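# Pair the matching socks and stack them flat

## Task

Identify which two of the four socks match and lay them flat on the table, one exactly over the other with toes, heels and cuffs aligned; leave the two leftover socks on the table, away from the pair and not paired with each other.

## Robot and tools

Robot: two arms, left_arm (on the +y side) and right_arm (on the -y side), each ending in a parallel two-finger gripper. The arm names do not match the left or right of the images. Each base sits on a tilted plate joined to a shared frame behind the arms; for the clearance check, a plate and its half of the frame count as part of that arm. Calibrated bases: left_arm at (-0.044, +0.231, +0.091) m, right_arm at (-0.024, -0.245, +0.091) m.

Scene frame: origin at table-top height, midway between the arms; +x points out over the table, +z points up, +y toward left_arm. All positions are in metres, and quaternions are written w first (qw, qx, qy, qz). The fingers point along the gripper's own +z axis and spread along its y axis. end_effector_position is the point between the finger pads, about 1 cm short of the tips.

Row layout, shared by every tool that moves the arms: one flat list of 16 numbers covering both arms. Numbers 1-8 are left_arm: x, y, z, qw, qx, qy, qz, opening. Numbers 9-16 are the same eight for right_arm. x, y, z and the quaternion form an absolute target pose in the scene frame, not an offset. Opening runs from -1 (closed) to +1 (fully open, 0.094 m) and is a commanded finger opening, not a change. Even when only one arm should move, fill in all 16 numbers. For an arm that stays put, repeat its pose from the last result before it stopped moving, keep its quaternion fixed, and resend its current opening; writing 0 there would command half-open.

execute_actions(actions, cameras): actions is a list of actions. Each action holds up to 15 rows, and each row lasts one 1/30 s step. An action always runs 15 steps (0.5 s), and a short action holds its last row. An empty list just returns the state and images. An action is rejected for both arms if any target is more than 0.6 m from that gripper's current position along any of the gripper's axes. The whole call is rejected if any action is malformed, or if the first action fails this check against the last reported state. At each step the controller limits the command to within 100 mm and 20 degrees of the measured pose, so far targets need several actions. After each action the arm heads for the "Hand target" shown in the result.

move(target, speed, blend, opening_speed, blocking, cameras): drives each gripper in a straight line toward the target, which is one 16-number row (no 0.6 m limit) or a list of up to 15 rows that differ only in pose. speed is the top path speed in m/s, 0.002 to 0.5, default 0.25; turning is capped at twice that value in rad/s. You can give one value or one per target. blend, in metres, rounds the corners of a list. opening_speed (0.2 or more per second on the -1..1 scale) ramps the fingers; without it the opening is sent at once. Paths are capped at 10 s. They do not avoid obstacles or the other arm, and faster moves overshoot and hit harder. blocking=false returns after about 0.5 s while the move continues; until the move ends, call wait or stop before using execute_actions. The "move:" line reports the ending (done, off_target, moving, held, fault) and limits (paced = the pose was clipped; held = steps were withheld). done means at rest within 10 mm and 2 degrees; it says nothing about contact.

wait(seconds 0-10, cameras): lets time pass while each arm holds its last command. stop(): brakes the running move. zoom_image(camera, region [x0,y0,x1,y1] in pixels, at most 504x504): gives a closer look at a camera's latest image. finished_scene(scene 1 to 2, chance_done 1-99): ends the scene for good. The result must hold with the robot's hands off.

Cameras: cam_high (fixed, 672x504), cam_left_wrist and cam_right_wrist (672x504 each). Calibration matrices come with the session and are approximate; wrist images can lag while an arm moves.

Results: poses, Hand target, Tool commands, and grip_measured (the measured opening on the same -1..1 scale, reading up to 1.6 mm wide when empty). grip_effort_nm is the gripper motor's effort; negative means closing, and it is not a pad force. The Joint positions line ends with the opening in metres. Joint torques include the arm's own weight. "pose unreachable" means the clearance check blocked a command. Expect the gripper to rest about 1 cm off its target in free air. To release, command an opening well above grip_measured; a light grip sits just below the reading at first contact.

Avoid the following. Anything ending up off the table makes the task fail. Don't drop things, slam, strike hard or press hard. Never let the arms or grippers collide; the clearance check does not prevent gripper-to-gripper contact. Don't hold arms stretched or straining for long: at 75 °C a MOTOR HOT line appears, and at 90 °C the arm folds and stays idle.

Each tool is called by a JSON object that holds its "api" and its "payload", one argument or row to a line.

## Session

{"api": "execute_actions", "payload": {
  "actions": []
}}

Scene clock: 0.00 s.
left_arm: end_effector_position=(+0.3305, -0.0462, +0.3415) grip_measured=+1.000 grip_effort_nm=n/a end_effector_quat_wxyz=(+0.332, +0.365, +0.866, +0.084) | right_arm: end_effector_position=(+0.5671, -0.4240, +0.1073) grip_measured=+1.000 grip_effort_nm=n/a end_effector_quat_wxyz=(+0.255, +0.030, +0.966, +0.029)
Joint positions: left_arm=[-1.069 2.35 2.179 -1.221 -0.887 -0.033 0.094] | right_arm=[-0.147 2.208 2.058 -0.683 0.269 -0.325 0.094]
Joint velocities: left_arm=[-0.002 0.002 0.007 0.007 -0.022 0.051 0] | right_arm=[-0.012 -0.007 -0.037 -0.007 -0.125 0.066 0]
Joint torques (N m): no reading
Heat: left arm: 34 °C; right arm: 31 °C.
Hand target: left_arm +0.3295, -0.0456, +0.3534; +0.345, +0.358, +0.864, +0.079 | right_arm +0.5690, -0.4202, +0.1133; +0.260, +0.026, +0.965, +0.032
Tool commands: left_gripper/opening=+1.0 right_gripper/opening=+1.0

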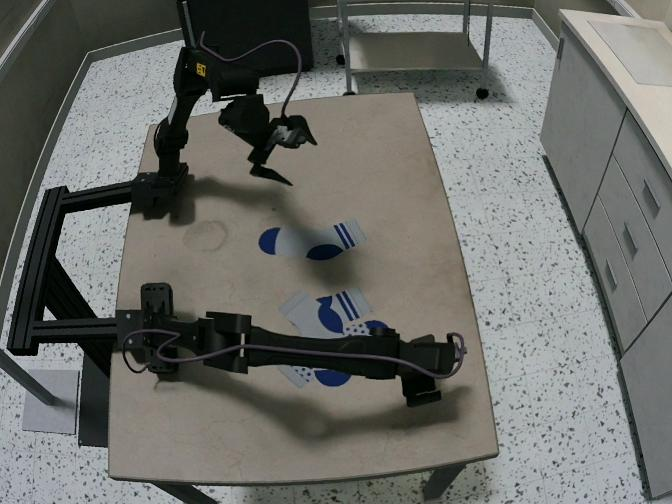

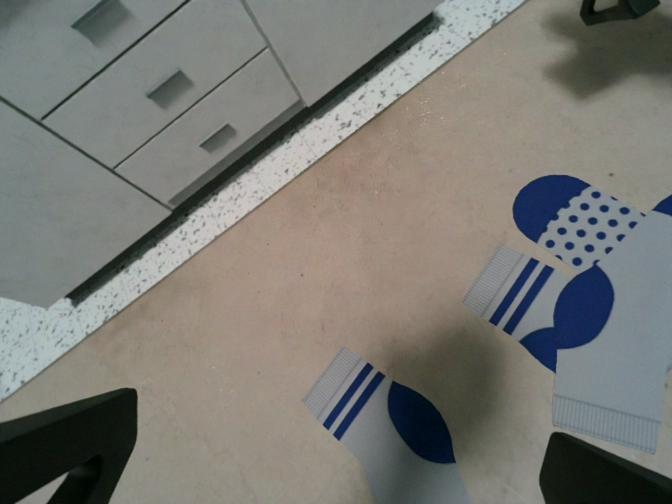

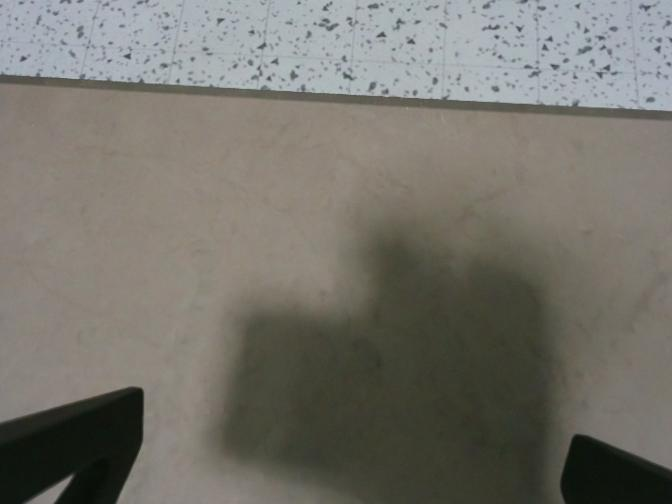

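{"api": "move", "payload": {
  "target": [0.25, 0.25, 0.25, 0.2, 0, 0.98, 0, 1, 0.22, -0.46, 0.25, 0.2, 0, 0.98, 0, 1]
}}

Scene clock: 4.90 s.
left_arm: end_effector_position=(+0.2536, +0.2488, +0.2537) grip_measured=+1.000 grip_effort_nm=-0.012 end_effector_quat_wxyz=(+0.199, -0.004, +0.980, -0.006) | right_arm: end_effector_position=(+0.2240, -0.4677, +0.2550) grip_measured=+1.000 grip_effort_nm=-0.017 end_effector_quat_wxyz=(+0.211, +0.009, +0.977, -0.012)
Joint positions: left_arm=[-0.644 1.353 1.192 -1.215 -0.696 -0.514 0.094] | right_arm=[-0.273 0.95 1.249 -1.163 0.286 -0.466 0.094]
Joint velocities: left_arm=[0.027 -0.017 0.007 -0.037 0.037 -0.037 0] | right_arm=[0.012 0.002 0.002 0.037 0.022 -0.066 0]
Joint torques (N m): left_arm=[-1.7 -2.35 4.93 0.81 -0.07 0.08] | right_arm=[0.42 -3.81 4.96 0.9 -0.21 -0.08]
Heat: left arm: 35 °C; right arm: 32 °C.
Hand target: left_arm +0.2517, +0.2506, +0.2530; +0.198, -0.001, +0.980, -0.005 | right_arm +0.2183, -0.4613, +0.2495; +0.199, -0.001, +0.980, -0.002
Off the commanded pose: left_arm 0.005 m, 1 deg | right_arm 0.010 m, 2 deg.
move: done
camera_calibration:
cam_left_wrist: T_world_to_cam=[[0.113615, -0.991641, 0.0611608, 0.203915], [-0.982677, -0.121233, -0.140176, 0.35832], [0.146419, -0.0441752, -0.988236, 0.311175], [0, 0, 0, 1]] pos_world=[0.283383, 0.259397, 0.345271]
cam_right_wrist: T_world_to_cam=[[0.101413, -0.993479, 0.0520987, -0.49639], [-0.985219, -0.107561, -0.133321, 0.241379], [0.138055, -0.0378082, -0.989703, 0.293556], [0, 0, 0, 1]] pos_world=[0.247625, -0.456091, 0.348575]

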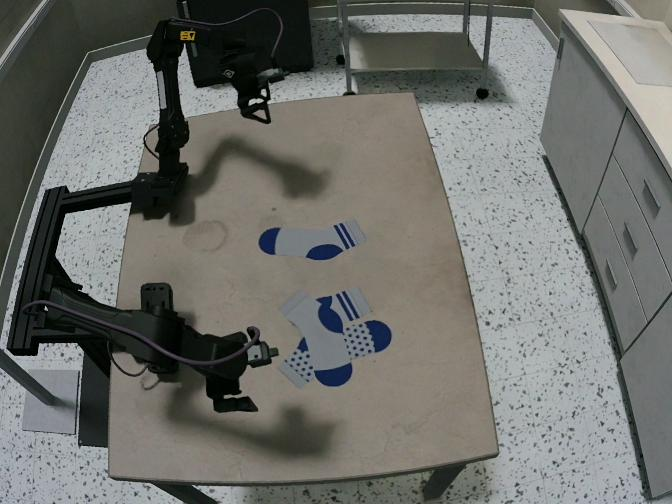

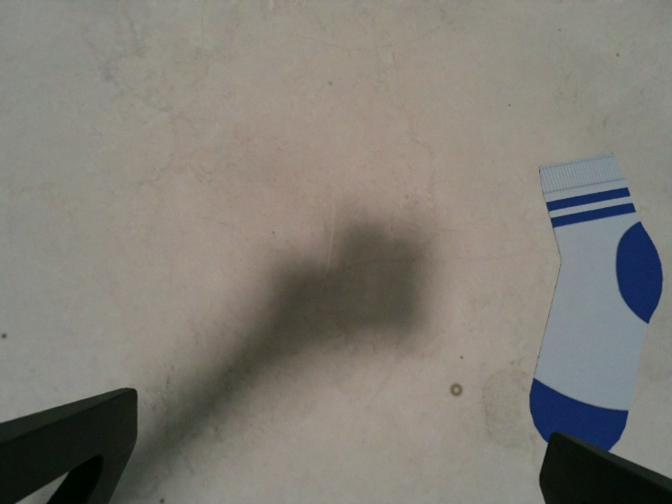

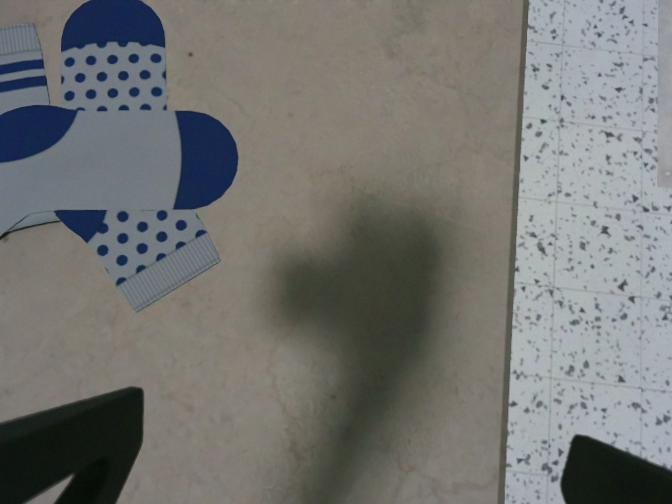

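{"api": "zoom_image", "payload": {
  "camera": "cam_high",
  "region": [230, 200, 430, 410]
}}

{"api": "move", "payload": {
  "target": [0.25, 0.25, 0.25, 0.2, 0, 0.98, 0, 1, 0.28, -0.24, 0.32, 0.2, 0, 0.98, 0, 1]
}}

Scaled by 2.400.

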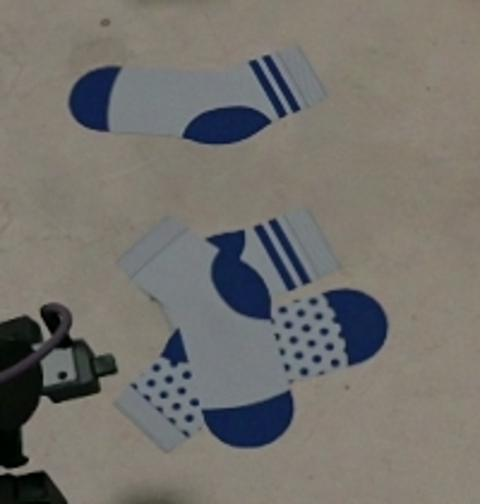

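Scene clock: 8.33 s.
left_arm: end_effector_position=(+0.2499, +0.2482, +0.2481) grip_measured=+1.000 grip_effort_nm=-0.007 end_effector_quat_wxyz=(+0.192, +0.002, +0.981, -0.001) | right_arm: end_effector_position=(+0.2813, -0.2337, +0.3132) grip_measured=+1.000 grip_effort_nm=-0.017 end_effector_quat_wxyz=(+0.200, -0.002, +0.980, +0.010)
Joint positions: left_arm=[-0.644 1.353 1.172 -1.215 -0.696 -0.513 0.094] | right_arm=[0.81 1.558 1.521 -1.459 0.7 0.677 0.094]
Joint velocities: left_arm=[0.002 -0.012 -0.007 0.037 0.007 -0.081 0] | right_arm=[-0.017 0.007 0.002 0.051 -0.051 0.007 0]
Joint torques (N m): left_arm=[-2.13 -2.78 4.96 0.87 -0.23 -0.01] | right_arm=[3.59 -3.04 7.57 0.75 0.27 0.11]
Heat: left arm: 35 °C; right arm: 32 °C.
Hand target: left_arm +0.2499, +0.2501, +0.2500; +0.200, +0.000, +0.980, +0.000 | right_arm +0.2824, -0.2361, +0.3206; +0.207, +0.001, +0.978, +0.009
Off the commanded pose: left_arm 0.003 m, 1 deg | right_arm 0.009 m, 1 deg.
move: done
camera_calibration:
cam_left_wrist: T_world_to_cam=[[0.105003, -0.993279, 0.0487029, 0.209716], [-0.985555, -0.11048, -0.128359, 0.348899], [0.132877, -0.0345214, -0.990531, 0.307723], [0, 0, 0, 1]] pos_world=[0.280949, 0.257476, 0.33938]
cam_right_wrist: T_world_to_cam=[[0.131521, -0.991258, 0.010521, -0.267695], [-0.984548, -0.131854, -0.115241, 0.319163], [0.115621, 0.00479812, -0.993282, 0.369429], [0, 0, 0, 1]] pos_world=[0.306725, -0.225045, 0.406544]

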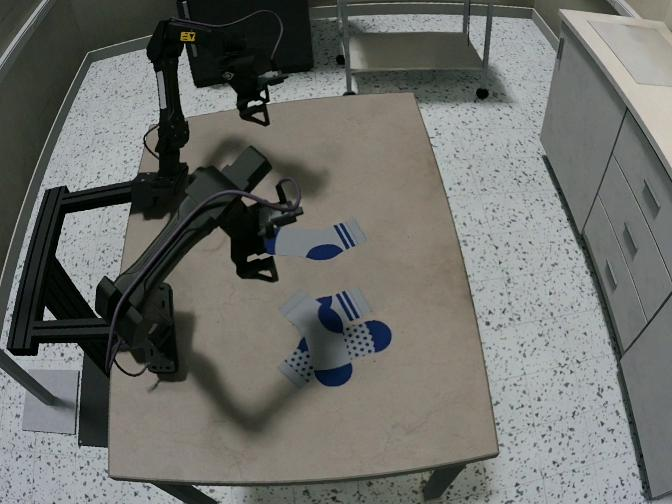

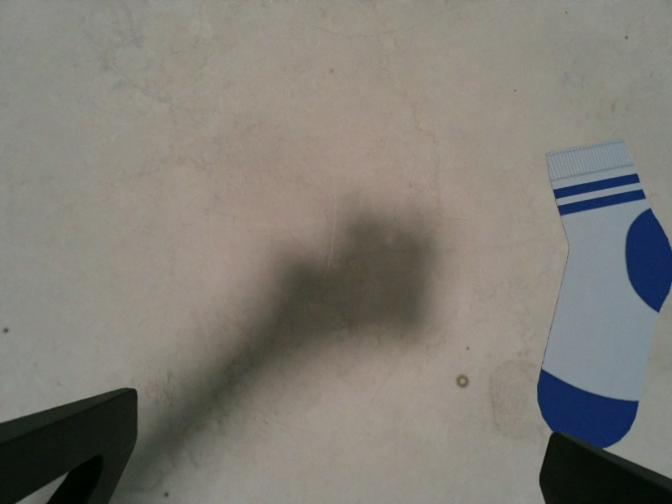

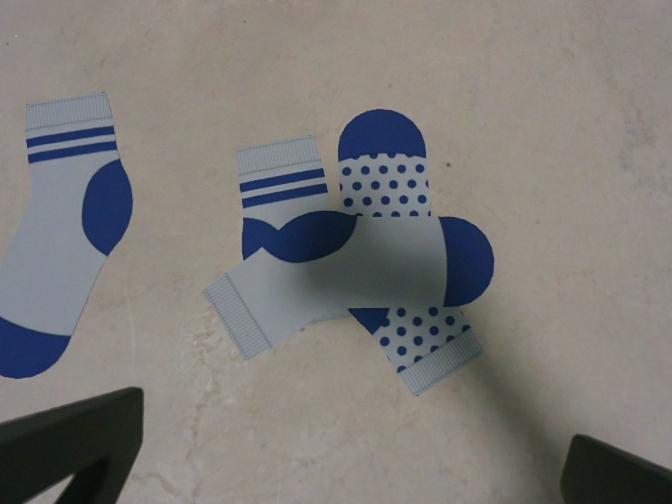

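{"api": "move", "payload": {
  "target": [
    [0.25, 0.25, 0.25, 0.2, 0, 0.98, 0, 1, 0.36, -0.355, 0.15, 0, 0, 1, 0, 0.3],
    [0.25, 0.25, 0.25, 0.2, 0, 0.98, 0, 1, 0.36, -0.355, 0.04, 0, 0, 1, 0, 0.3]
  ]
}}

Scene clock: 27.80 s.
left_arm: end_effector_position=(+0.2499, +0.2482, +0.2481) grip_measured=+1.000 grip_effort_nm=-0.017 end_effector_quat_wxyz=(+0.192, +0.002, +0.981, -0.001) | right_arm: end_effector_position=(+0.3625, -0.3624, +0.0433) grip_measured=+0.302 grip_effort_nm=-0.129 end_effector_quat_wxyz=(-0.002, +0.004, +1.000, -0.016)
Joint positions: left_arm=[-0.644 1.353 1.172 -1.215 -0.696 -0.513 0.094] | right_arm=[-0.073 1.93 1.365 -0.823 0.509 -0.107 0.061]
Joint velocities: left_arm=[0.007 -0.012 -0.002 0.007 -0.037 0.022 0] | right_arm=[0.017 -0.022 -0.022 -0.007 -0.037 -0.022 -0.001]
Joint torques (N m): left_arm=[-2 -2.93 4.96 0.89 -0.23 -0.02] | right_arm=[4.62 -9.39 4.14 0.57 -0.06 -0.07]
Heat: left arm: 35 °C; right arm: 34 °C.
Hand target: left_arm +0.2501, +0.2499, +0.2500; +0.200, +0.000, +0.980, +0.000 | right_arm +0.3619, -0.3576, +0.0381; -0.003, -0.002, +1.000, -0.012
Off the commanded pose: left_arm 0.003 m, 1 deg | right_arm 0.009 m, 2 deg.
move: done
camera_calibration:
cam_left_wrist: T_world_to_cam=[[0.105003, -0.993279, 0.0487029, 0.209716], [-0.985555, -0.11048, -0.128359, 0.348899], [0.132877, -0.0345214, -0.990531, 0.307723], [0, 0, 0, 1]] pos_world=[0.280949, 0.257476, 0.33938]
cam_right_wrist: T_world_to_cam=[[0.118137, -0.992948, 0.00991672, -0.398905], [-0.950667, -0.11021, 0.289977, 0.329048], [-0.286839, -0.0436844, -0.956982, 0.219348], [0, 0, 0, 1]] pos_world=[0.422858, -0.350246, 0.118451]

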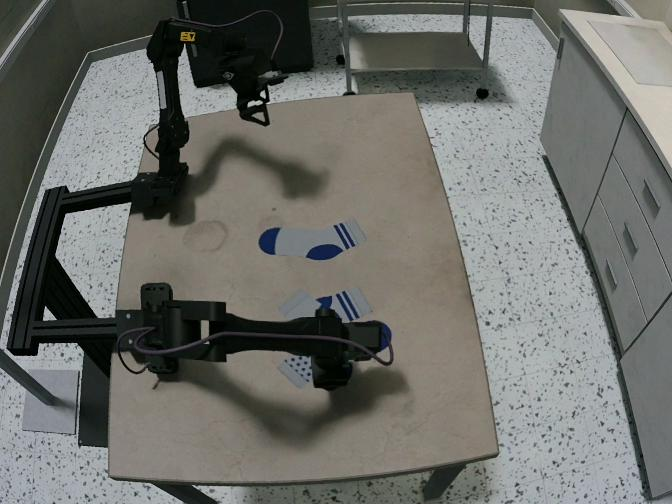

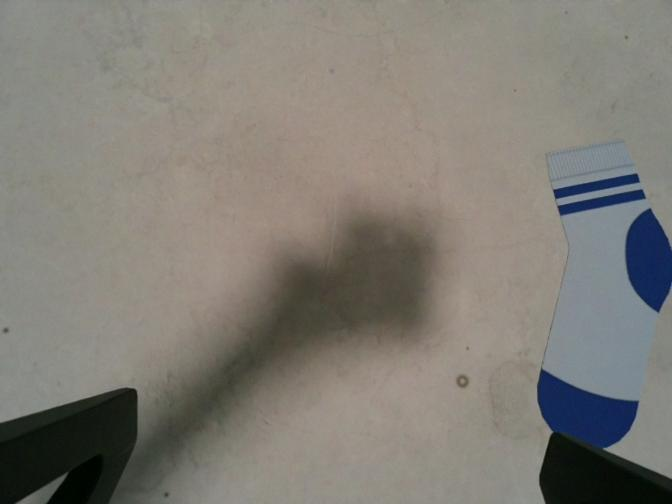

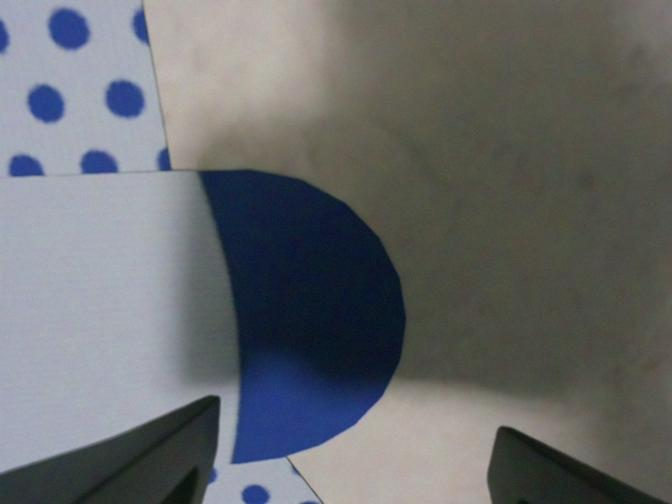

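{"api": "move", "payload": {
  "target": [0.25, 0.25, 0.25, 0.2, 0, 0.98, 0, 1, 0.36, -0.357, 0.008, 0, 0, 1, 0, 0.3],
  "speed": 0.06,
  "cameras": ["cam_right_wrist"]
}}

Scene clock: 32.47 s.
left_arm: end_effector_position=(+0.2499, +0.2482, +0.2481) grip_measured=+1.000 grip_effort_nm=-0.022 end_effector_quat_wxyz=(+0.192, +0.002, +0.981, -0.001) | right_arm: end_effector_position=(+0.3628, -0.3636, +0.0183) grip_measured=+0.302 grip_effort_nm=-0.125 end_effector_quat_wxyz=(+0.005, +0.006, +1.000, -0.006)
Joint positions: left_arm=[-0.644 1.353 1.172 -1.215 -0.696 -0.513 0.094] | right_arm=[-0.117 1.957 1.316 -0.712 0.478 -0.157 0.061]
Joint velocities: left_arm=[0.002 0.017 -0.007 -0.007 -0.022 0.007 0] | right_arm=[-0.007 0.002 -0.022 -0.022 -0.051 -0.095 -0.001]
Joint torques (N m): left_arm=[-2.25 -2.77 5.01 0.91 -0.22 0] | right_arm=[4.3 -8.55 3.6 0.74 -0.09 -0.07]
Heat: left arm: 35 °C; right arm: 33 °C.
Hand target: left_arm +0.2501, +0.2499, +0.2500; +0.200, +0.000, +0.980, +0.000 | right_arm +0.3599, -0.3572, +0.0079; -0.001, +0.000, +1.000, +0.000
Off the commanded pose: left_arm 0.003 m, 1 deg | right_arm 0.013 m, 1 deg.
move: off_target (right_arm)
camera_calibration:
cam_right_wrist: T_world_to_cam=[[0.114727, -0.993359, -0.00866827, -0.398472], [-0.955135, -0.112703, 0.27389, 0.337517], [-0.273048, -0.0231433, -0.961722, 0.198024], [0, 0, 0, 1]] pos_world=[0.42216, -0.353204, 0.0945478]
Images, in order (width x height): cam_right_wrist 672x504.

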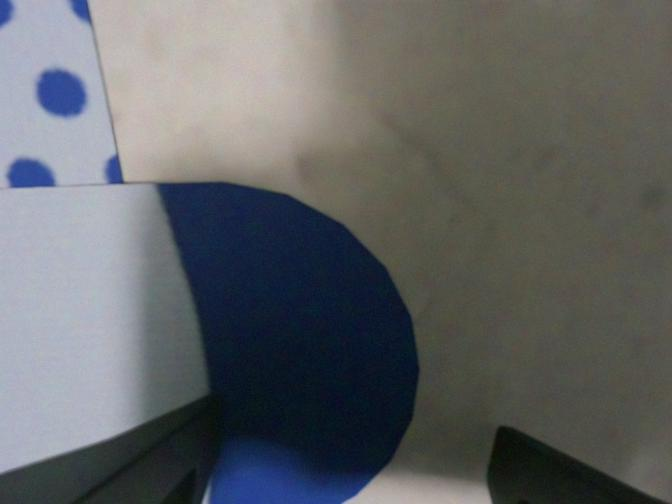

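{"api": "move", "payload": {
  "target": [0.25, 0.25, 0.25, 0.2, 0, 0.98, 0, 1, 0.36, -0.352, -0.003, 0, 0, 1, 0, 0.3],
  "speed": 0.04,
  "cameras": ["cam_right_wrist"]
}}

Scene clock: 35.83 s.
left_arm: end_effector_position=(+0.2499, +0.2482, +0.2481) grip_measured=+1.000 grip_effort_nm=-0.017 end_effector_quat_wxyz=(+0.192, +0.002, +0.981, -0.001) | right_arm: end_effector_position=(+0.3650, -0.3631, +0.0172) grip_measured=+0.302 grip_effort_nm=-0.110 end_effector_quat_wxyz=(+0.011, +0.007, +1.000, -0.006)
Joint positions: left_arm=[-0.644 1.353 1.172 -1.215 -0.696 -0.513 0.094] | right_arm=[-0.117 1.957 1.31 -0.692 0.476 -0.161 0.061]
Joint velocities: left_arm=[0.012 0.007 0.002 -0.007 0.022 -0.007 0] | right_arm=[-0.012 -0.007 -0.002 -0.007 0.007 -0.11 -0.001]
Joint torques (N m): left_arm=[-2.32 -2.78 5.03 0.93 -0.21 0.02] | right_arm=[4.26 -6.9 2.73 0.97 -0.09 -0.02]
Heat: left arm: 35 °C; right arm: 33 °C.
Hand target: left_arm +0.2501, +0.2499, +0.2500; +0.200, +0.000, +0.980, +0.000 | right_arm +0.3591, -0.3521, -0.0021; +0.000, +0.000, +1.000, +0.000
Off the commanded pose: left_arm 0.003 m, 1 deg | right_arm 0.024 m, 2 deg.
move: off_target (right_arm)
camera_calibration:
cam_right_wrist: T_world_to_cam=[[0.113193, -0.993549, -0.00690471, -0.397759], [-0.958439, -0.111019, 0.26281, 0.341945], [-0.261881, -0.0231306, -0.964823, 0.193498], [0, 0, 0, 1]] pos_world=[0.423431, -0.352754, 0.0940781]
Images, in order (width x height): cam_right_wrist 672x504.

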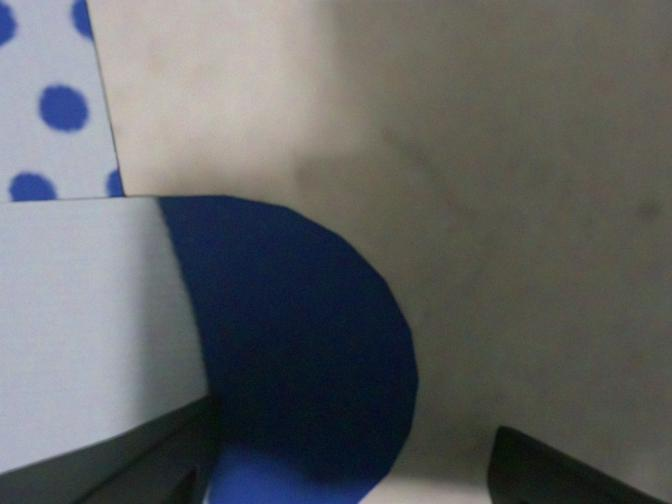

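{"api": "move", "payload": {
  "target": [0.25, 0.25, 0.25, 0.2, 0, 0.98, 0, 1, 0.36, -0.352, 0.005, 0, 0, 1, 0, -1],
  "speed": 0.04,
  "opening_speed": 0.6,
  "cameras": ["cam_right_wrist"]
}}

Scene clock: 40.97 s.
left_arm: end_effector_position=(+0.2499, +0.2482, +0.2481) grip_measured=+1.000 grip_effort_nm=-0.007 end_effector_quat_wxyz=(+0.192, +0.002, +0.981, -0.001) | right_arm: end_effector_position=(+0.3661, -0.3583, +0.0177) grip_measured=-0.957 grip_effort_nm=-0.999 end_effector_quat_wxyz=(+0.013, +0.005, +1.000, +0.005)
Joint positions: left_arm=[-0.644 1.353 1.172 -1.215 -0.696 -0.513 0.094] | right_arm=[-0.114 1.957 1.31 -0.692 0.455 -0.162 0.002]
Joint velocities: left_arm=[-0.022 0.002 -0.007 0.037 -0.007 0.007 0] | right_arm=[0.002 -0.007 0.002 -0.051 -0.037 -0.007 -0.003]
Joint torques (N m): left_arm=[-2.03 -2.52 5 0.87 -0.21 0.01] | right_arm=[4.78 -7.95 3.38 0.66 0.16 0.08]
Heat: left arm: 35 °C; right arm: 33 °C.
Hand target: left_arm +0.2501, +0.2499, +0.2500; +0.200, +0.000, +0.980, +0.000 | right_arm +0.3598, -0.3520, +0.0053; +0.000, +0.000, +1.000, +0.000
Off the commanded pose: left_arm 0.003 m, 1 deg | right_arm 0.015 m, 2 deg.
move: off_target (right_arm)
camera_calibration:
cam_right_wrist: T_world_to_cam=[[0.117041, -0.992736, -0.0278542, -0.393795], [-0.959432, -0.120269, 0.255002, 0.340655], [-0.2565, -0.00312147, -0.966539, 0.199655], [0, 0, 0, 1]] pos_world=[0.424136, -0.349341, 0.0951376]
Images, in order (width x height): cam_right_wrist 672x504.

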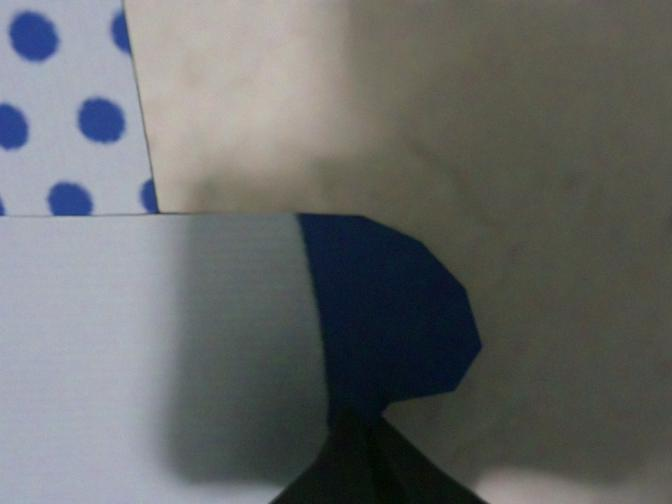

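{"api": "move", "payload": {
  "target": [
    [0.25, 0.25, 0.25, 0.2, 0, 0.98, 0, 1, 0.35, -0.28, 0.15, 0, 0, 1, 0, -1],
    [0.25, 0.25, 0.25, 0.2, 0, 0.98, 0, 1, 0.30, -0.18, 0.32, 0, 0, 1, 0, -1]
  ],
  "speed": 0.2,
  "blend": 0.04
}}

Scene clock: 47.07 s.
left_arm: end_effector_position=(+0.2499, +0.2482, +0.2481) grip_measured=+1.000 grip_effort_nm=-0.027 end_effector_quat_wxyz=(+0.192, +0.002, +0.981, -0.001) | right_arm: end_effector_position=(+0.2996, -0.1737, +0.3122) grip_measured=-0.960 grip_effort_nm=-1.048 end_effector_quat_wxyz=(+0.097, -0.003, +0.992, +0.075)
Joint positions: left_arm=[-0.644 1.353 1.172 -1.215 -0.696 -0.513 0.094] | right_arm=[0.771 1.829 1.814 -1.549 0.467 0.709 0.002]
Joint velocities: left_arm=[-0.002 -0.012 -0.017 -0.037 0.022 -0.007 0] | right_arm=[-0.002 -0.002 -0.007 -0.11 -0.095 -0.037 0]
Joint torques (N m): left_arm=[-2.06 -2.93 5.07 0.88 -0.22 -0.03] | right_arm=[4.33 -6.82 6.99 0.64 -0.03 0.09]
Heat: left arm: 35 °C; right arm: 33 °C.
Hand target: left_arm +0.2501, +0.2499, +0.2500; +0.200, +0.000, +0.980, +0.000 | right_arm +0.2980, -0.1769, +0.3205; +0.101, +0.001, +0.992, +0.082
Off the commanded pose: left_arm 0.003 m, 1 deg | right_arm 0.010 m, 14 deg.
joint sent to its limit (right arm) — joint 4 (wrist pitch), lower limit. The joint targets are off in position and orientation.
move: off_target (right_arm)
camera_calibration:
cam_left_wrist: T_world_to_cam=[[0.105003, -0.993279, 0.0487029, 0.209716], [-0.985555, -0.11048, -0.128359, 0.348899], [0.132877, -0.0345214, -0.990531, 0.307723], [0, 0, 0, 1]] pos_world=[0.280949, 0.257476, 0.33938]
cam_right_wrist: T_world_to_cam=[[0.147601, -0.978586, -0.143468, -0.165207], [-0.984666, -0.15903, 0.0717023, 0.281972], [-0.0929827, 0.130685, -0.987054, 0.448519], [0, 0, 0, 1]] pos_world=[0.343737, -0.175441, 0.398792]

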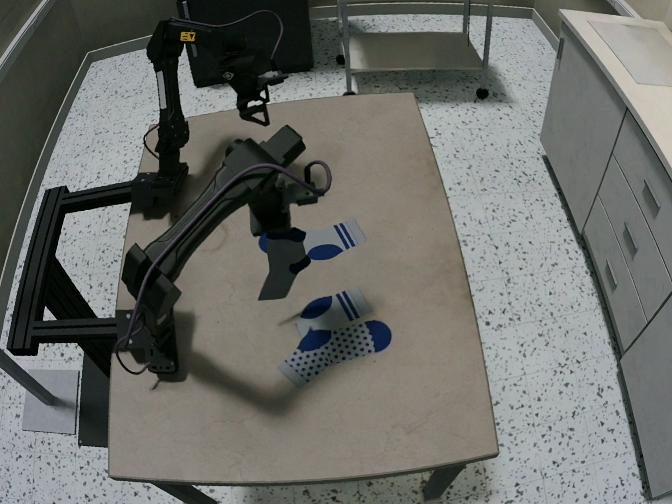

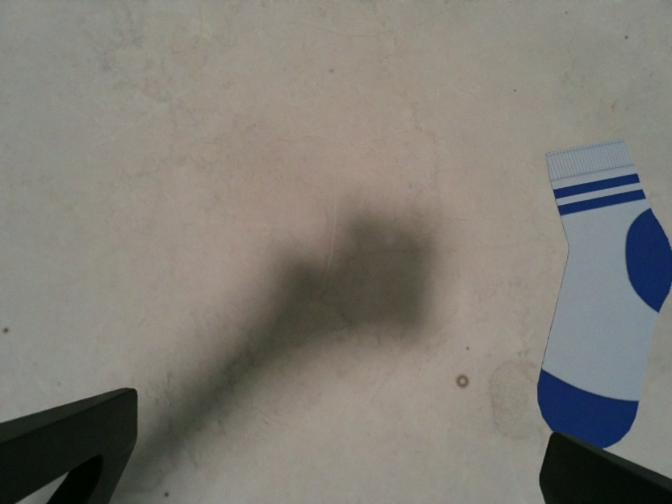

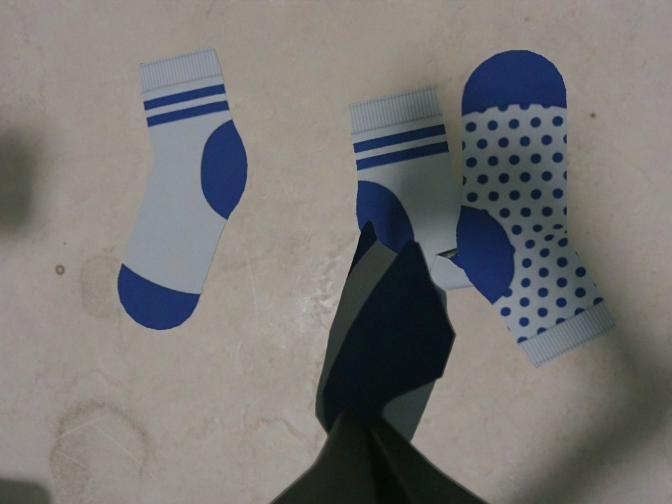

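{"api": "move", "payload": {
  "target": [
    [0.25, 0.25, 0.25, 0.2, 0, 0.98, 0, 1, 0.25, -0.47, 0.30, 0.1, 0, 0.995, 0, -1],
    [0.25, 0.25, 0.25, 0.2, 0, 0.98, 0, 1, 0.27, -0.48, 0.2, 0.05, 0, 1, 0, -1],
    [0.25, 0.25, 0.25, 0.2, 0, 0.98, 0, 1, 0.42, -0.48, 0.03, 0, 0, 1, 0, -1]
  ],
  "speed": 0.2,
  "blend": 0.03,
  "cameras": ["cam_right_wrist","cam_high"]
}}

{"api": "move", "payload": {
  "target": [0.25, 0.25, 0.25, 0.2, 0, 0.98, 0, 1, 0.42, -0.48, 0.028, 0, 0, 1, 0, 0],
  "opening_speed": 1,
  "cameras": ["cam_high"]
}}

{"api": "move", "payload": {
  "target": [
    [0.25, 0.25, 0.25, 0.2, 0, 0.98, 0, 1, 0.40, -0.48, 0.12, 0, 0, 1, 0, 0],
    [0.25, 0.25, 0.25, 0.2, 0, 0.98, 0, 1, 0.28, -0.26, 0.34, 0.1, 0, 0.99, 0, 0]
  ]
}}

Scene clock: 57.30 s.
left_arm: end_effector_position=(+0.2499, +0.2482, +0.2481) grip_measured=+1.000 grip_effort_nm=-0.012 end_effector_quat_wxyz=(+0.192, +0.002, +0.981, -0.001) | right_arm: end_effector_position=(+0.4167, -0.4810, +0.0322) grip_measured=-0.960 grip_effort_nm=-1.053 end_effector_quat_wxyz=(-0.004, -0.001, +1.000, -0.009)
Joint positions: left_arm=[-0.644 1.353 1.172 -1.215 -0.696 -0.513 0.094] | right_arm=[-0.319 2.149 1.899 -1.024 0.438 -0.381 0.002]
Joint velocities: left_arm=[0.007 0.007 0.002 0.022 -0.007 0.022 0] | right_arm=[-0.002 -0.002 0.002 -0.051 0.081 -0.007 0]
Joint torques (N m): left_arm=[-2.15 -2.74 4.96 0.88 -0.2 0.02] | right_arm=[4.57 -11.82 7.34 0.33 0.08 -0.05]
Heat: left arm: 35 °C; right arm: 34 °C.
Hand target: left_arm +0.2501, +0.2499, +0.2500; +0.200, +0.000, +0.980, +0.000 | right_arm +0.4199, -0.4835, +0.0291; -0.005, -0.002, +1.000, -0.011
Off the commanded pose: left_arm 0.003 m, 1 deg | right_arm 0.004 m, 1 deg.
move: done
camera_calibration:
cam_right_wrist: T_world_to_cam=[[0.12798, -0.991767, -0.0043986, -0.525983], [-0.948321, -0.12367, 0.29222, 0.363189], [-0.290358, -0.0332271, -0.956341, 0.225564], [0, 0, 0, 1]] pos_world=[0.477229, -0.469243, 0.107271]
Images, in order (width x height): cam_high 672x504, cam_right_wrist 672x504.

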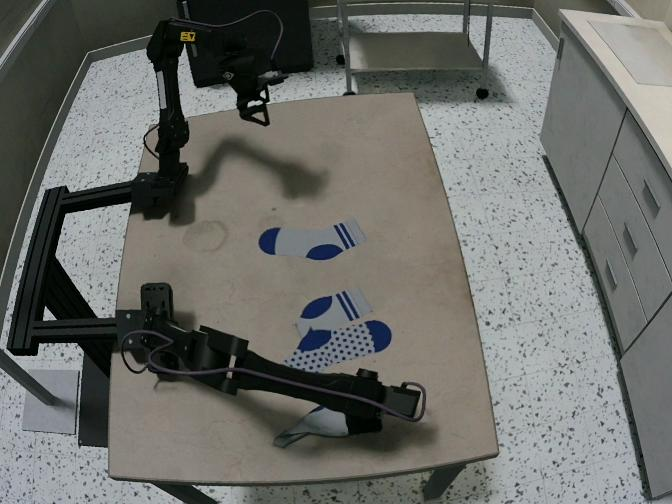

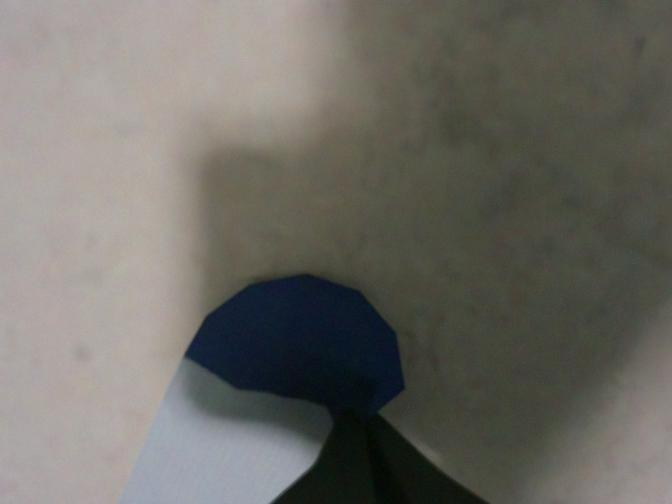

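Scene clock: 58.53 s.
left_arm: end_effector_position=(+0.2499, +0.2482, +0.2481) grip_measured=+1.000 grip_effort_nm=-0.022 end_effector_quat_wxyz=(+0.192, +0.002, +0.981, -0.001) | right_arm: end_effector_position=(+0.4165, -0.4806, +0.0315) grip_measured=-0.002 grip_effort_nm=0.085 end_effector_quat_wxyz=(-0.003, +0.001, +1.000, -0.004)
Joint positions: left_arm=[-0.644 1.353 1.172 -1.215 -0.696 -0.513 0.094] | right_arm=[-0.323 2.149 1.899 -1.024 0.426 -0.381 0.047]
Joint velocities: left_arm=[-0.022 0.012 0.002 0.037 -0.051 -0.037 0] | right_arm=[0.017 0.007 -0.012 0.037 0.007 0.022 0.002]
Joint torques (N m): left_arm=[-2.06 -2.7 5.12 0.87 -0.23 0.02] | right_arm=[4.57 -12.3 6.27 0.45 -0.1 -0.05]
Heat: left arm: 35 °C; right arm: 34 °C.
Hand target: left_arm +0.2501, +0.2499, +0.2500; +0.200, +0.000, +0.980, +0.000 | right_arm +0.4199, -0.4801, +0.0279; +0.000, +0.000, +1.000, +0.000
Off the commanded pose: left_arm 0.003 m, 1 deg | right_arm 0.005 m, 1 deg.
move: done
Images, in order (width x height): cam_high 672x504.

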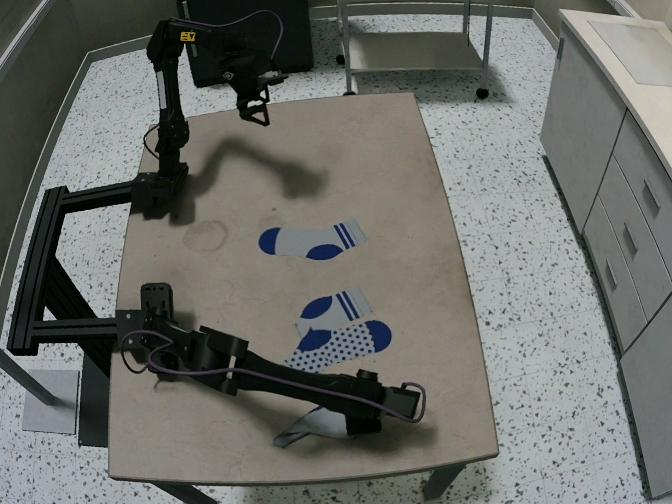

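Scene clock: 61.23 s.
left_arm: end_effector_position=(+0.2499, +0.2482, +0.2481) grip_measured=+1.000 grip_effort_nm=-0.017 end_effector_quat_wxyz=(+0.192, +0.002, +0.981, -0.001) | right_arm: end_effector_position=(+0.2857, -0.2536, +0.3455) grip_measured=-0.002 grip_effort_nm=0.085 end_effector_quat_wxyz=(+0.187, +0.005, +0.980, +0.071)
Joint positions: left_arm=[-0.644 1.353 1.172 -1.215 -0.696 -0.513 0.094] | right_arm=[0.746 1.538 1.7 -1.547 0.582 0.597 0.047]
Joint velocities: left_arm=[-0.012 0.027 0.007 -0.051 0.022 0.022 0] | right_arm=[-0.002 -0.002 0.007 -0.007 0.007 0.037 -0.001]
Joint torques (N m): left_arm=[-2.1 -2.82 5.04 0.87 -0.21 0] | right_arm=[3.06 -3.48 3.77 0.87 0.17 0.1]
Heat: left arm: 35 °C; right arm: 33 °C.
Hand target: left_arm +0.2501, +0.2499, +0.2500; +0.200, +0.000, +0.980, +0.000 | right_arm +0.2799, -0.2572, +0.3409; +0.180, +0.000, +0.982, +0.059
Off the commanded pose: left_arm 0.003 m, 1 deg | right_arm 0.010 m, 13 deg.
joint sent to its limit (right arm) — joint 4 (wrist pitch), lower limit. The joint targets are off in orientation, not in position.
move: off_target (right_arm)
camera_calibration:
cam_left_wrist: T_world_to_cam=[[0.105003, -0.993279, 0.0487029, 0.209716], [-0.985555, -0.11048, -0.128359, 0.348899], [0.132877, -0.0345214, -0.990531, 0.307723], [0, 0, 0, 1]] pos_world=[0.280949, 0.257476, 0.33938]
cam_right_wrist: T_world_to_cam=[[0.142616, -0.983267, -0.113345, -0.246751], [-0.985678, -0.130678, -0.106598, 0.32223], [0.0900025, 0.126924, -0.987821, 0.437502], [0, 0, 0, 1]] pos_world=[0.313429, -0.256044, 0.438555]

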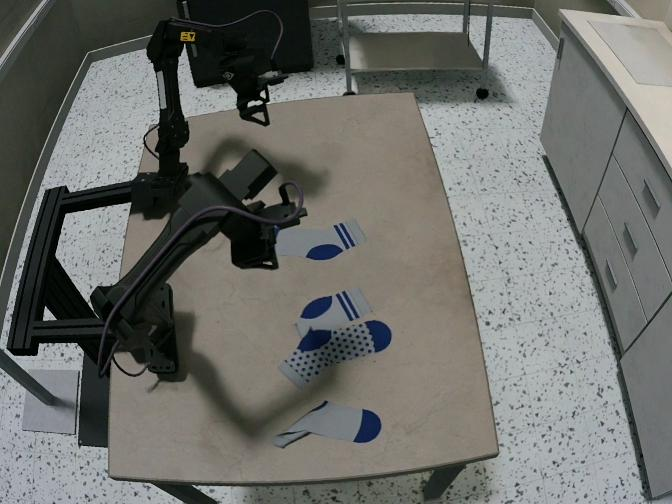

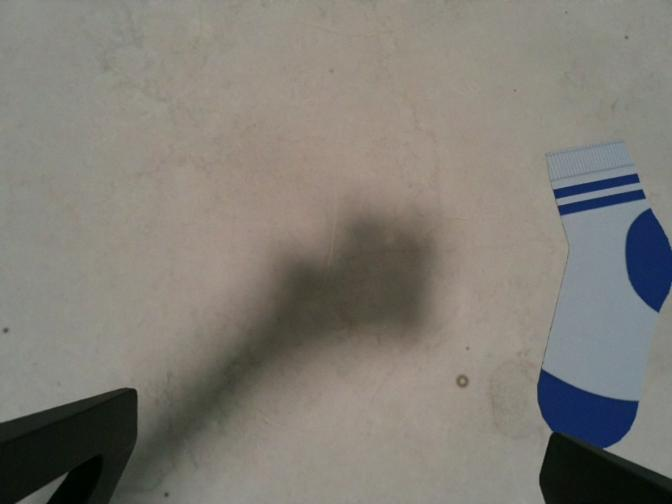

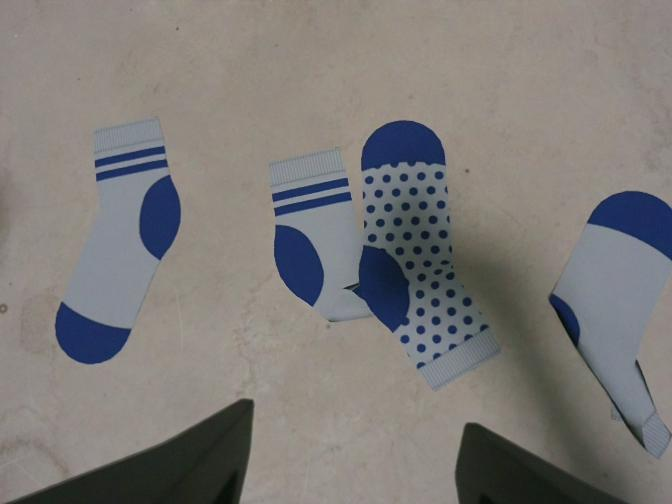

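{"api": "zoom_image", "payload": {
  "camera": "cam_right_wrist",
  "region": [250, 100, 520, 400]
}}

Scaled by 1.680.

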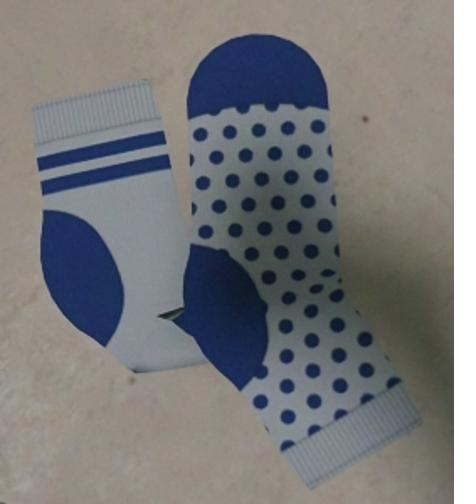

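{"api": "move", "payload": {
  "target": [
    [0.25, 0.25, 0.25, 0.2, 0, 0.98, 0, 1, 0.463, -0.285, 0.12, 0, 0, 1, 0, 0.3],
    [0.25, 0.25, 0.25, 0.2, 0, 0.98, 0, 1, 0.463, -0.285, 0.035, 0, 0, 1, 0, 0.3]
  ],
  "cameras": ["cam_right_wrist"]
}}

{"api": "move", "payload": {
  "target": [0.25, 0.25, 0.25, 0.2, 0, 0.98, 0, 1, 0.463, -0.285, 0.003, 0, 0, 1, 0, 0.3],
  "speed": 0.06,
  "cameras": ["cam_right_wrist"]
}}

Scene clock: 73.00 s.
left_arm: end_effector_position=(+0.2499, +0.2482, +0.2481) grip_measured=+1.000 grip_effort_nm=-0.022 end_effector_quat_wxyz=(+0.192, +0.002, +0.981, -0.001) | right_arm: end_effector_position=(+0.4656, -0.2949, +0.0406) grip_measured=+0.298 grip_effort_nm=0.090 end_effector_quat_wxyz=(+0.001, +0.008, +1.000, -0.012)
Joint positions: left_arm=[-0.644 1.353 1.172 -1.215 -0.696 -0.513 0.094] | right_arm=[0.071 2.381 2.002 -1.083 0.523 0.062 0.061]
Joint velocities: left_arm=[0.007 0.002 -0.007 -0.022 -0.022 0.022 0] | right_arm=[0.007 0.002 0.007 -0.007 0.007 -0.037 0]
Joint torques (N m): left_arm=[-2.11 -2.74 4.93 0.89 -0.2 -0.05] | right_arm=[7.02 -11.96 4.6 0.63 -0.04 -0.1]
Heat: left arm: 35 °C; right arm: 33 °C.
Hand target: left_arm +0.2501, +0.2499, +0.2500; +0.200, +0.000, +0.980, +0.000 | right_arm +0.4647, -0.2859, +0.0340; -0.001, -0.002, +1.000, -0.009
Off the commanded pose: left_arm 0.003 m, 1 deg | right_arm 0.012 m, 2 deg.
move: off_target (right_arm)
camera_calibration:
cam_right_wrist: T_world_to_cam=[[0.110564, -0.993861, 0.00407373, -0.340554], [-0.953473, -0.104913, 0.282636, 0.438478], [-0.280474, -0.0351337, -0.959219, 0.248904], [0, 0, 0, 1]] pos_world=[0.525541, -0.283716, 0.116211]
Images, in order (width x height): cam_right_wrist 672x504.

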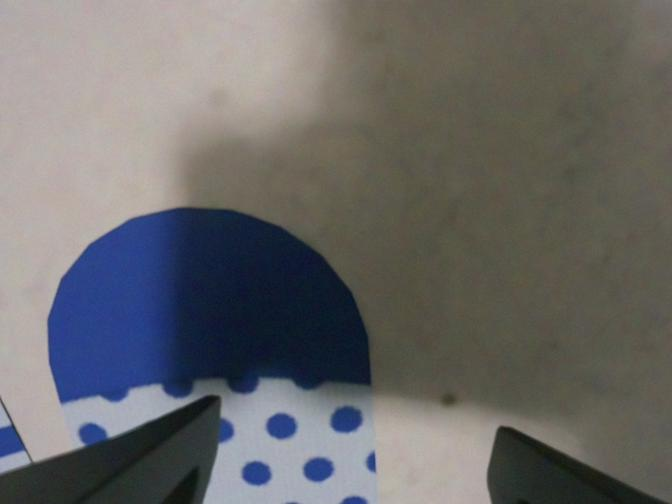

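Scene clock: 74.03 s.
left_arm: end_effector_position=(+0.2499, +0.2482, +0.2481) grip_measured=+1.000 grip_effort_nm=-0.017 end_effector_quat_wxyz=(+0.192, +0.002, +0.981, -0.001) | right_arm: end_effector_position=(+0.4677, -0.2950, +0.0208) grip_measured=+0.298 grip_effort_nm=0.090 end_effector_quat_wxyz=(+0.010, +0.008, +1.000, -0.004)
Joint positions: left_arm=[-0.644 1.353 1.172 -1.215 -0.696 -0.513 0.094] | right_arm=[0.046 2.385 1.944 -0.985 0.503 0.024 0.061]
Joint velocities: left_arm=[0.012 -0.007 -0.002 -0.022 0.081 0.022 0] | right_arm=[-0.017 -0.007 -0.012 -0.007 -0.007 -0.022 -0.001]
Joint torques (N m): left_arm=[-2.21 -2.82 4.89 0.88 -0.22 0] | right_arm=[6.16 -10.51 3.89 0.75 -0.08 -0.07]
Heat: left arm: 35 °C; right arm: 33 °C.
Hand target: left_arm +0.2501, +0.2499, +0.2500; +0.200, +0.000, +0.980, +0.000 | right_arm +0.4626, -0.2853, +0.0033; -0.001, +0.000, +1.000, +0.000
Off the commanded pose: left_arm 0.003 m, 1 deg | right_arm 0.021 m, 2 deg.
move: off_target (right_arm)
camera_calibration:
cam_right_wrist: T_world_to_cam=[[0.109633, -0.993908, -0.0112719, -0.340008], [-0.958542, -0.10872, 0.263397, 0.447767], [-0.263018, -0.0180725, -0.964622, 0.227492], [0, 0, 0, 1]] pos_world=[0.526314, -0.285144, 0.0976707]
Images, in order (width x height): cam_right_wrist 672x504.

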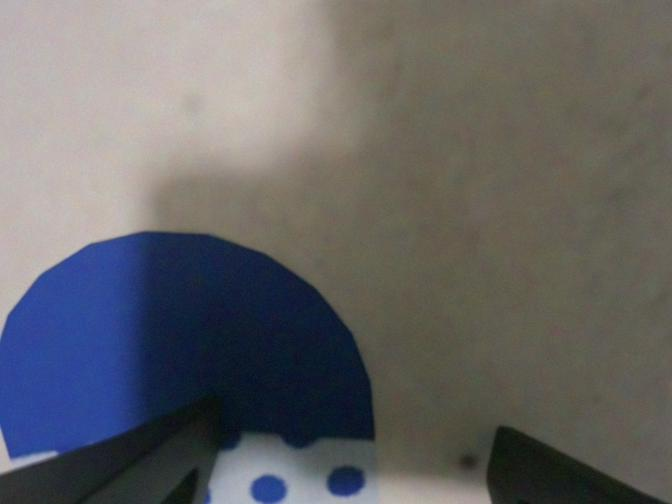

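{"api": "move", "payload": {
  "target": [0.25, 0.25, 0.25, 0.2, 0, 0.98, 0, 1, 0.462, -0.283, -0.002, 0, 0, 1, 0, -1],
  "speed": 0.04,
  "opening_speed": 0.6,
  "cameras": ["cam_right_wrist"]
}}

{"api": "move", "payload": {
  "target": [
    [0.25, 0.25, 0.25, 0.2, 0, 0.98, 0, 1, 0.38, -0.30, 0.15, 0, 0, 1, 0, -1],
    [0.25, 0.25, 0.25, 0.2, 0, 0.98, 0, 1, 0.30, -0.32, 0.32, 0.1, 0, 0.995, 0, -1]
  ],
  "speed": 0.2,
  "blend": 0.04
}}

Scene clock: 81.97 s.
left_arm: end_effector_position=(+0.2499, +0.2482, +0.2481) grip_measured=+1.000 grip_effort_nm=-0.022 end_effector_quat_wxyz=(+0.192, +0.002, +0.981, -0.001) | right_arm: end_effector_position=(+0.4717, -0.2886, +0.0198) grip_measured=-0.977 grip_effort_nm=-0.989 end_effector_quat_wxyz=(+0.019, +0.011, +1.000, +0.010)
Joint positions: left_arm=[-0.644 1.353 1.172 -1.215 -0.696 -0.513 0.094] | right_arm=[0.047 2.385 1.937 -0.958 0.476 0.022 0.001]
Joint velocities: left_arm=[0.007 -0.007 -0.002 -0.007 0.007 0.007 0] | right_arm=[0.007 0.007 0.007 -0.022 -0.022 -0.051 -0.002]
Joint torques (N m): left_arm=[-2.22 -2.69 5.03 0.86 -0.19 -0.01] | right_arm=[6 -10.35 3.37 0.71 0.19 -0.07]
Heat: left arm: 35 °C; right arm: 33 °C.
Hand target: left_arm +0.2501, +0.2499, +0.2500; +0.200, +0.000, +0.980, +0.000 | right_arm +0.4616, -0.2832, -0.0014; +0.000, +0.000, +1.000, +0.000
Off the commanded pose: left_arm 0.003 m, 1 deg | right_arm 0.025 m, 3 deg.
move: off_target (right_arm)
camera_calibration:
cam_right_wrist: T_world_to_cam=[[0.105564, -0.993761, -0.0359948, -0.331678], [-0.963583, -0.111168, 0.243207, 0.454565], [-0.245691, 0.00901007, -0.969306, 0.227477], [0, 0, 0, 1]] pos_world=[0.528914, -0.281125, 0.0980024]
Images, in order (width x height): cam_right_wrist 672x504.

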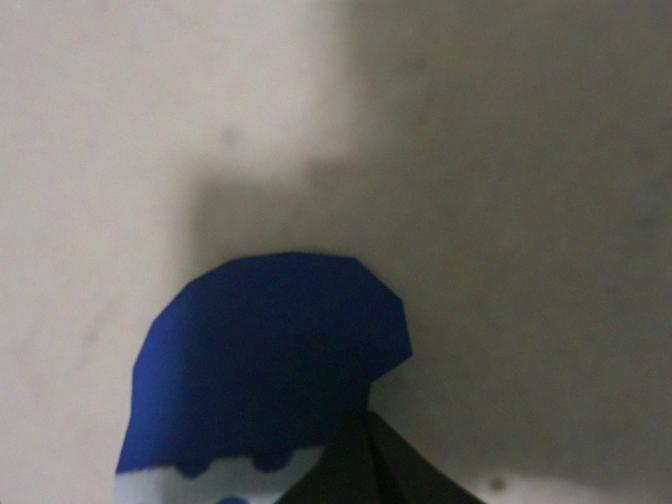

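Scene clock: 84.37 s.
left_arm: end_effector_position=(+0.2499, +0.2482, +0.2481) grip_measured=+1.000 grip_effort_nm=-0.012 end_effector_quat_wxyz=(+0.192, +0.002, +0.981, -0.001) | right_arm: end_effector_position=(+0.2990, -0.3199, +0.3170) grip_measured=-0.980 grip_effort_nm=-1.048 end_effector_quat_wxyz=(+0.152, +0.003, +0.988, +0.029)
Joint positions: left_arm=[-0.644 1.353 1.172 -1.215 -0.696 -0.513 0.094] | right_arm=[0.504 1.5 1.695 -1.55 0.576 0.369 0.001]
Joint velocities: left_arm=[-0.007 0.012 -0.002 0.007 -0.007 -0.051 0] | right_arm=[-0.007 0.007 -0.012 0.022 -0.051 -0.022 0.001]
Joint torques (N m): left_arm=[-2.09 -2.73 5.23 0.89 -0.21 -0.07] | right_arm=[3.84 -3.29 6.23 0.75 0.11 0.07]
Heat: left arm: 35 °C; right arm: 33 °C.
Hand target: left_arm +0.2501, +0.2499, +0.2500; +0.200, +0.000, +0.980, +0.000 | right_arm +0.2981, -0.3197, +0.3203; +0.152, +0.001, +0.988, +0.025
Off the commanded pose: left_arm 0.003 m, 1 deg | right_arm 0.003 m, 7 deg.
joint sent to its limit (right arm) — joint 4 (wrist pitch), lower limit. The joint targets are off in orientation, not in position.
move: off_target (right_arm)
camera_calibration:
cam_left_wrist: T_world_to_cam=[[0.105003, -0.993279, 0.0487029, 0.209716], [-0.985555, -0.11048, -0.128359, 0.348899], [0.132877, -0.0345214, -0.990531, 0.307723], [0, 0, 0, 1]] pos_world=[0.280949, 0.257476, 0.33938]
cam_right_wrist: T_world_to_cam=[[0.128717, -0.990897, -0.0394263, -0.338755], [-0.991512, -0.127858, -0.0235938, 0.300001], [0.0183381, 0.0421286, -0.998944, 0.414452], [0, 0, 0, 1]] pos_world=[0.333458, -0.314774, 0.407736]

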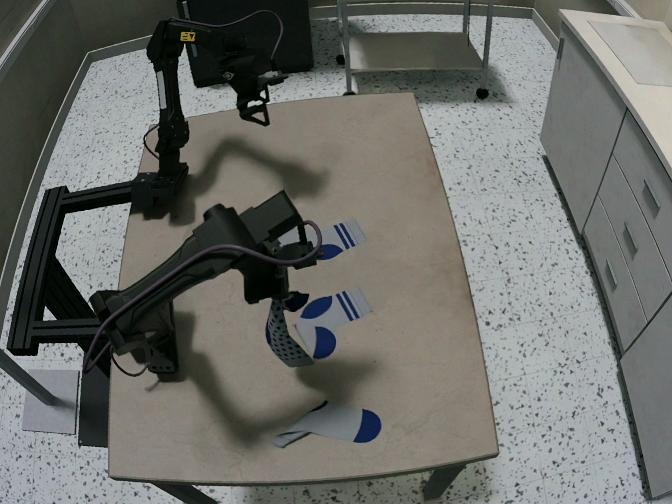

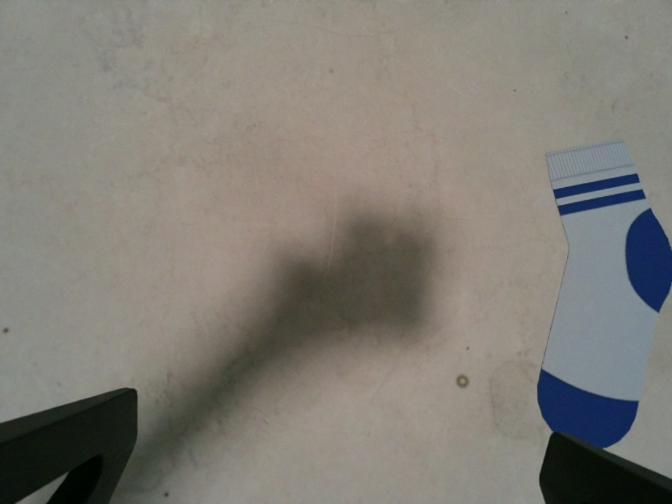

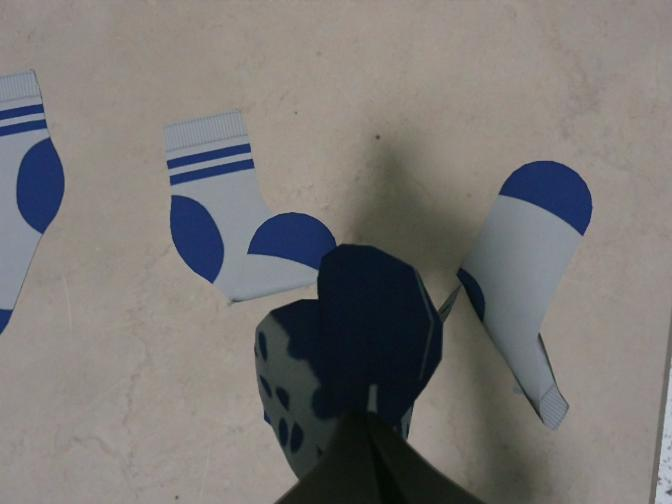

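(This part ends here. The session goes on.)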